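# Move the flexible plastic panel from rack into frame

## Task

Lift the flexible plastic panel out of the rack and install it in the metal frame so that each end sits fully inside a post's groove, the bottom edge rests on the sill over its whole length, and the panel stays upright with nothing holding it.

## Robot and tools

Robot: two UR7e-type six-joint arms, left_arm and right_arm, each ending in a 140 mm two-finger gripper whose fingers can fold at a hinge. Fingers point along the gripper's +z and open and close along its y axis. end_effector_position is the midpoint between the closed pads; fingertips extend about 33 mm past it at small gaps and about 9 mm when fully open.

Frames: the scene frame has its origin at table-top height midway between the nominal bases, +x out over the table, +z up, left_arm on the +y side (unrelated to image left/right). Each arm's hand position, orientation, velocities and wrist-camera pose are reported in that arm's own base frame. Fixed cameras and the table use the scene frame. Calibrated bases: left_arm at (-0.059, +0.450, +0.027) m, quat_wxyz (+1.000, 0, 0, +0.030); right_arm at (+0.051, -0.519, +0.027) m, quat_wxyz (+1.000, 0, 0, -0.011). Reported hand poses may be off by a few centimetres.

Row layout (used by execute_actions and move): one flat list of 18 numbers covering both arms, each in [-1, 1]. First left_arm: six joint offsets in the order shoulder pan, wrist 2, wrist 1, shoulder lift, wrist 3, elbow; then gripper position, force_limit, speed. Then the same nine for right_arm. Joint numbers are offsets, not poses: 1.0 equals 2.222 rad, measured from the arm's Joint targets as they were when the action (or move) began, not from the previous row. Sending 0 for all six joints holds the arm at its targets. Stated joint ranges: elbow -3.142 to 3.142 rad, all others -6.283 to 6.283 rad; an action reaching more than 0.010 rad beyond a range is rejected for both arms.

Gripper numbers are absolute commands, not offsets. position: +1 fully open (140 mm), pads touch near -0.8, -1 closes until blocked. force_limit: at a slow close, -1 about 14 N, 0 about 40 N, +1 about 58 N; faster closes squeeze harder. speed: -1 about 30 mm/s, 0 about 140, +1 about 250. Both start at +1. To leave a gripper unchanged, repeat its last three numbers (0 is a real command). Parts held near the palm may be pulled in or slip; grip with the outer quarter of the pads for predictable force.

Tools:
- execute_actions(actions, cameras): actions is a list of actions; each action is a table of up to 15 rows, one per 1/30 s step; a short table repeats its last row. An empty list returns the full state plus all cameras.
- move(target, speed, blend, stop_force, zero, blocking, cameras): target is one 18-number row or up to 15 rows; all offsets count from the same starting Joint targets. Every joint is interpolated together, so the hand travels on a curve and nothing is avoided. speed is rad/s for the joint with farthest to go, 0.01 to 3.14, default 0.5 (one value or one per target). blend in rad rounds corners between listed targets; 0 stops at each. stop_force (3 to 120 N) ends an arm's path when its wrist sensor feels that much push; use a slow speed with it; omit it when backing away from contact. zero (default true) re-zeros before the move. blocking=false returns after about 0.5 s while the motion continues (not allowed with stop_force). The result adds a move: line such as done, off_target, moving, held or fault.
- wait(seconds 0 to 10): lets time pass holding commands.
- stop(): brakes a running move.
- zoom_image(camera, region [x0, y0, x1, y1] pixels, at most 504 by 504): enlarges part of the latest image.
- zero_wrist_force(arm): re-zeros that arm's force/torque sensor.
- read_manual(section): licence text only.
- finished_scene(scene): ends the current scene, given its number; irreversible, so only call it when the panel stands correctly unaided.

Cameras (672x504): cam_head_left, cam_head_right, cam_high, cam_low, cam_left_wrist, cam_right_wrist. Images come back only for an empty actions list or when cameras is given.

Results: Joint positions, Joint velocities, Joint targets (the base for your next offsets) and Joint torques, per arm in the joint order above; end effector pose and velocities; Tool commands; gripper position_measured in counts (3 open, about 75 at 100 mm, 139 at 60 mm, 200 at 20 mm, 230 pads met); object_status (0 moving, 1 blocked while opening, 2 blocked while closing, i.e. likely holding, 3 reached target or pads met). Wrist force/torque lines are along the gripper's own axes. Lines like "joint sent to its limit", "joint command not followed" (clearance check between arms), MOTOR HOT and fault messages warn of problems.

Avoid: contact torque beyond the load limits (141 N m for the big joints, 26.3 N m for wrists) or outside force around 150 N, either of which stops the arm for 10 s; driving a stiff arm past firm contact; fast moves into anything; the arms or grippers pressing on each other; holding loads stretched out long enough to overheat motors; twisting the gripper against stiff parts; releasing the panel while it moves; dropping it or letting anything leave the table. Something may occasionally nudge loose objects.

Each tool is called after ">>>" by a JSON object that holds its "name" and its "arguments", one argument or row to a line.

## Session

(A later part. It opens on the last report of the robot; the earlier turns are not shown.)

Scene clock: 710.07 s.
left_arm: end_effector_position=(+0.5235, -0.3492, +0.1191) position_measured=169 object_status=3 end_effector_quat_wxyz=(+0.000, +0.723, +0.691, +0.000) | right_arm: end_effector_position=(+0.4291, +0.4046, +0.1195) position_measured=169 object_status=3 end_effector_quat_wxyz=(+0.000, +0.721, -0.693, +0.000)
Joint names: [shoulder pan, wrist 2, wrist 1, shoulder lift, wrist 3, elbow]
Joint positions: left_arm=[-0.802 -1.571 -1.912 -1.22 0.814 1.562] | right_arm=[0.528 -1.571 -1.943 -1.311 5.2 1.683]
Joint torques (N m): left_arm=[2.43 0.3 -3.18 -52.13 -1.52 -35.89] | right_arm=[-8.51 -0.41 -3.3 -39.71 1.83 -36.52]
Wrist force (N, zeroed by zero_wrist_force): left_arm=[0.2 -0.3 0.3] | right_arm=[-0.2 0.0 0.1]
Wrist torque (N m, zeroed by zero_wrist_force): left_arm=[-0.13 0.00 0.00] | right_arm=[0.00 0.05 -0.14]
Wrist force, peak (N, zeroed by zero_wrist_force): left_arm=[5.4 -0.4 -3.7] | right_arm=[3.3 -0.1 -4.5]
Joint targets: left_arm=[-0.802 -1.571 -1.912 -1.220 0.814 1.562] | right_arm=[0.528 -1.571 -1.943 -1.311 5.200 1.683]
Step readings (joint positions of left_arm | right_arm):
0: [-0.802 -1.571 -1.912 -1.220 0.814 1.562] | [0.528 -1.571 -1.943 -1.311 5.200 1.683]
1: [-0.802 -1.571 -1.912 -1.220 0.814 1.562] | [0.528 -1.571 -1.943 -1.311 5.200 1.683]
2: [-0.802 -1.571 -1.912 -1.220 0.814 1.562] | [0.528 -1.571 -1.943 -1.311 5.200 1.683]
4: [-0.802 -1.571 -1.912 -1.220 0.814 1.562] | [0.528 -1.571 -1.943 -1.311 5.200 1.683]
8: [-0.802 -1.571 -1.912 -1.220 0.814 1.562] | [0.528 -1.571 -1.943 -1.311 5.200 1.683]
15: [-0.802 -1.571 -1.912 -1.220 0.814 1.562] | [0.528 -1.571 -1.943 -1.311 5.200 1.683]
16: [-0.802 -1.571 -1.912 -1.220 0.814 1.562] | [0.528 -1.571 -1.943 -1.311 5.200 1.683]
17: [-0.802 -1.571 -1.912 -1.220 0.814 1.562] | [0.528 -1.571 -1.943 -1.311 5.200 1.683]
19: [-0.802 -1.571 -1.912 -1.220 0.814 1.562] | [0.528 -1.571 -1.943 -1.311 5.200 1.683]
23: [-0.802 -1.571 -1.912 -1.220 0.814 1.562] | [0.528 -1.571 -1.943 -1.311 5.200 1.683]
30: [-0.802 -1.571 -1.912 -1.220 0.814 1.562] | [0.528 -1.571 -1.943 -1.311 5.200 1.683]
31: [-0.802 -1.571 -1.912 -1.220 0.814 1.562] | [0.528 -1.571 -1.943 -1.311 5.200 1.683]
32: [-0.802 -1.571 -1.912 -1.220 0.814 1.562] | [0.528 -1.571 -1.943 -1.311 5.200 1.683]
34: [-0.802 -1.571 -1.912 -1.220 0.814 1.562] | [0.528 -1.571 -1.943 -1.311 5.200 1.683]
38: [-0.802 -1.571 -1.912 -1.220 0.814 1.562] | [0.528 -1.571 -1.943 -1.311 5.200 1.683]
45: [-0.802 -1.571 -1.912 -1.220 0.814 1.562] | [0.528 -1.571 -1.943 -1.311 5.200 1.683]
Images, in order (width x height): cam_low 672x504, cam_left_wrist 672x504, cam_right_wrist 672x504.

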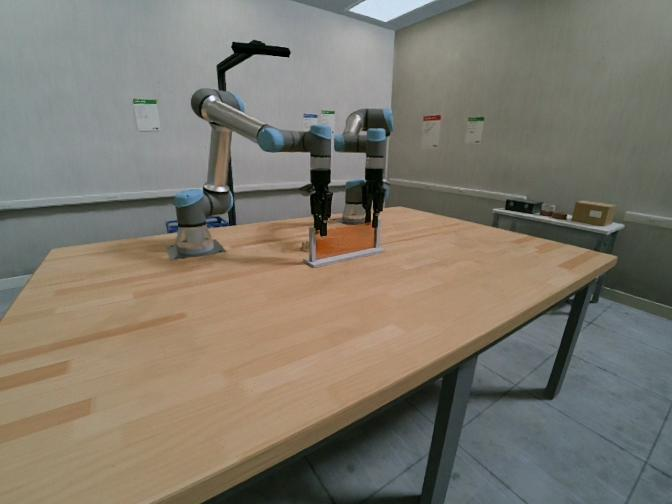

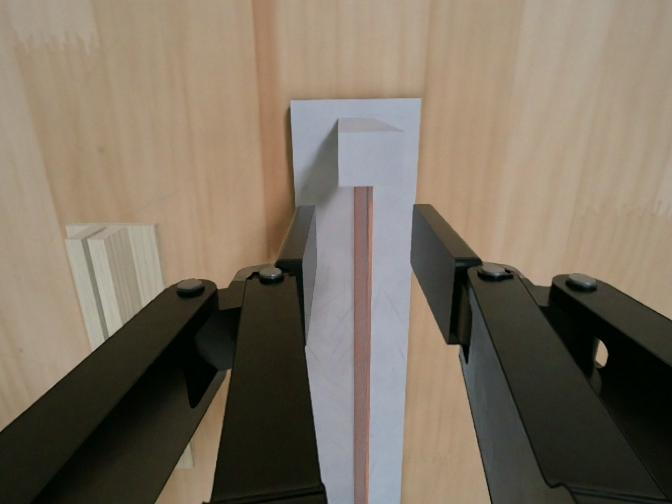

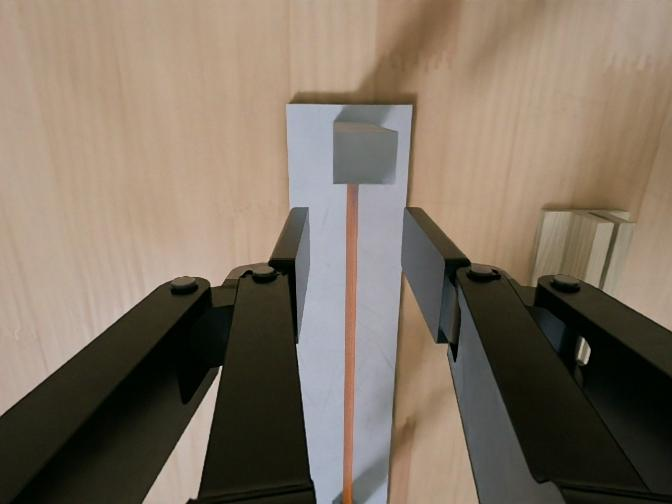

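>>> {"name": "move", "arguments": {
  "target": [0, 0, 0.131908, -0.024797, 0, -0.107471, -0.32, 0.0, -1.0, 0, 0, 0.134665, -0.027953, 0, -0.106621, -0.32, 0.0, -1.0],
  "speed": 0.25,
  "cameras": ["all"]
}}

>>> {"name": "zoom_image", "arguments": {
  "camera": "cam_low",
  "region": [295, 205, 395, 275]
}}

>>> {"name": "zoom_image", "arguments": {
  "camera": "cam_left_wrist",
  "region": [280, 110, 440, 270]
}}

>>> {"name": "zoom_image", "arguments": {
  "camera": "cam_right_wrist",
  "region": [280, 110, 440, 270]
}}

Scene clock: 719.93 s.
left_arm: end_effector_position=(+0.5237, -0.3494, +0.2391) position_measured=169 object_status=3 end_effector_quat_wxyz=(+0.000, +0.723, +0.691, +0.000) | right_arm: end_effector_position=(+0.4292, +0.4047, +0.2392) position_measured=169 object_status=3 end_effector_quat_wxyz=(+0.000, +0.721, -0.693, +0.000)
Joint names: [shoulder pan, wrist 2, wrist 1, shoulder lift, wrist 3, elbow]
Joint positions: left_arm=[-0.802 -1.571 -1.619 -1.275 0.814 1.323] | right_arm=[0.528 -1.571 -1.645 -1.373 5.2 1.446]
Joint torques (N m): left_arm=[-1.77 0.15 -1.21 -52.95 -1.57 -36.52] | right_arm=[-8.12 -0.32 -1.69 -40.3 1.78 -41.2]
Wrist force (N, zeroed by zero_wrist_force): left_arm=[0.0 -0.5 -0.1] | right_arm=[0.0 0.0 0.1]
Wrist torque (N m, zeroed by zero_wrist_force): left_arm=[-0.13 0.01 -0.03] | right_arm=[0.01 0.03 -0.15]
Wrist force, peak (N, zeroed by zero_wrist_force): left_arm=[0.4 -0.5 1.3] | right_arm=[0.0 0.0 1.2]
Joint targets: left_arm=[-0.802 -1.571 -1.619 -1.275 0.814 1.323] | right_arm=[0.528 -1.571 -1.644 -1.373 5.200 1.446]
move: done

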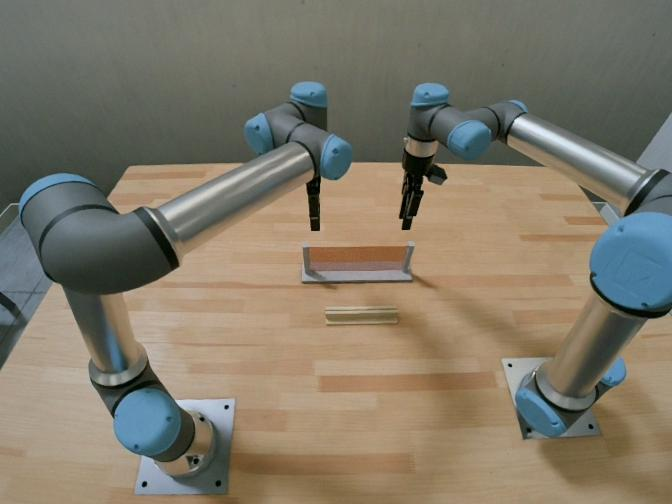

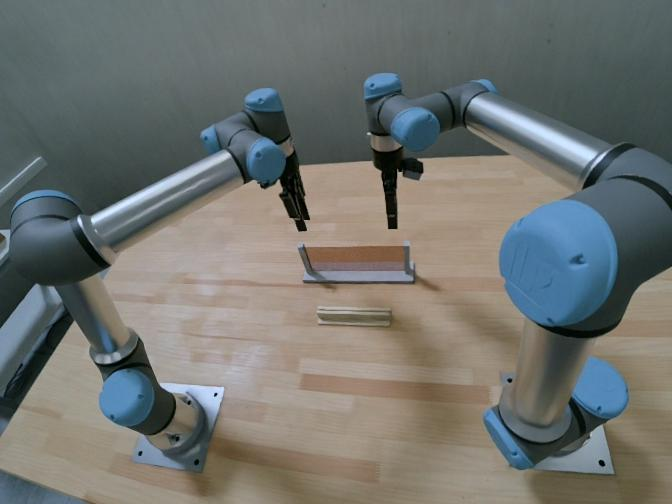

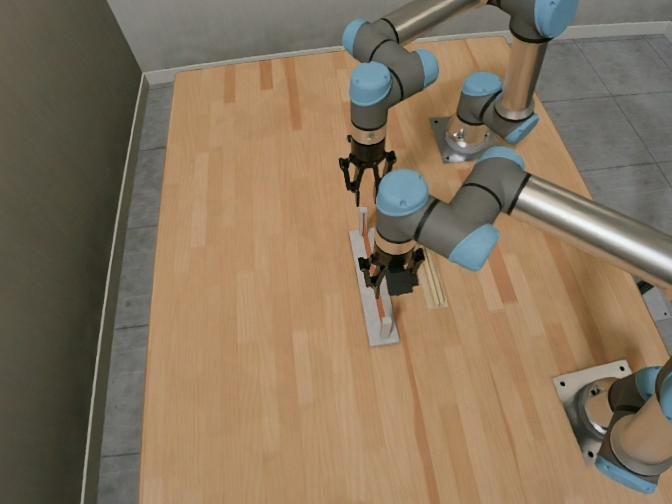

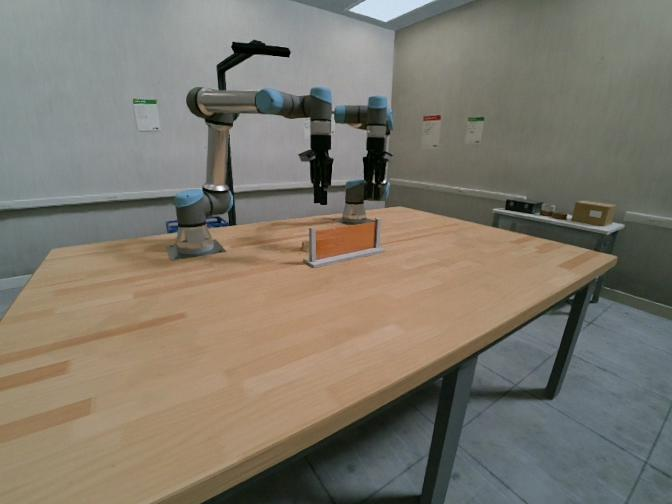

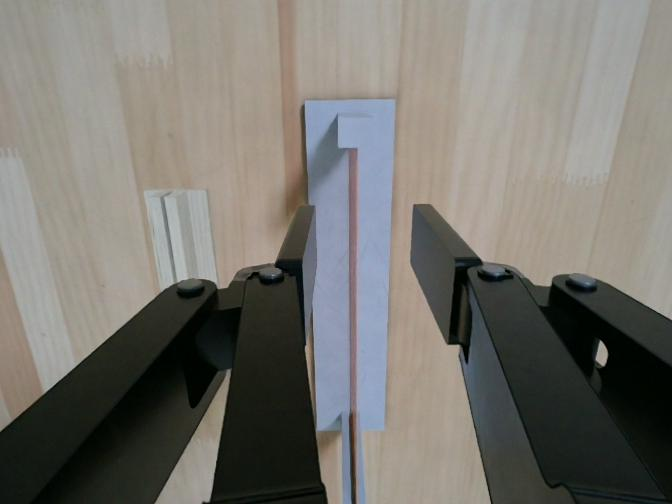

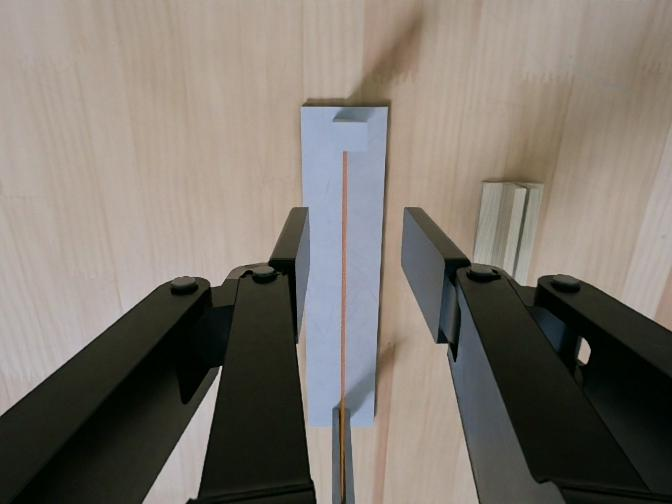

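Scaled by 5.040 from the camera's 672x504 image, which has a finer 960x720 frame.

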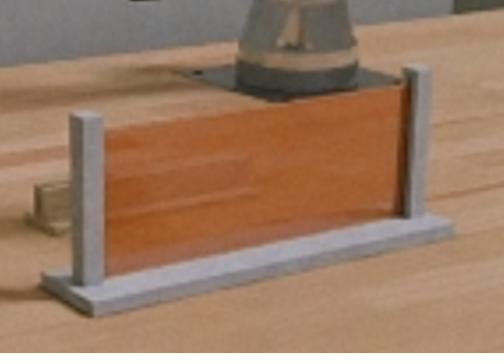

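Scaled by 3.150 from the camera's 672x504 image, which has a finer 960x720 frame.

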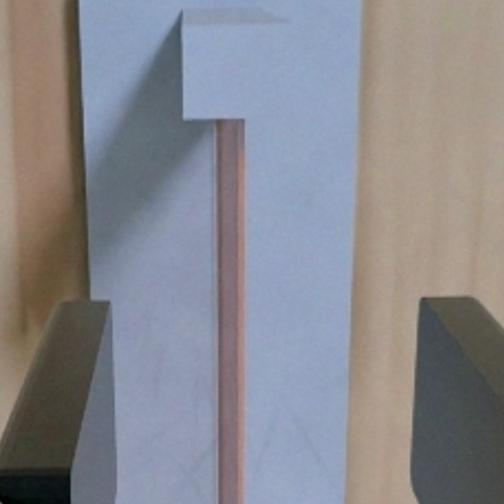

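Scaled by 3.150 from the camera's 672x504 image, which has a finer 960x720 frame.

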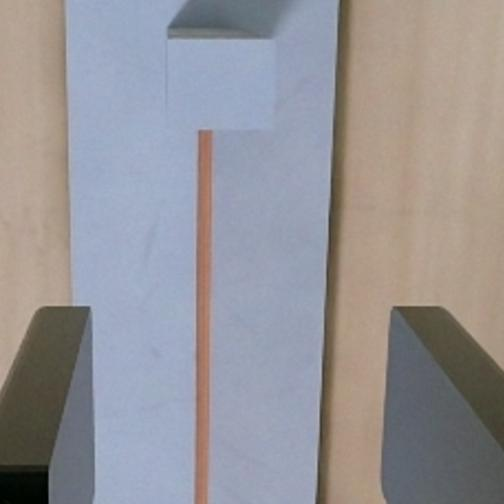

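>>> {"name": "finished_scene", "arguments": {
  "scene": 1
}}

The scene is finished: the task was done.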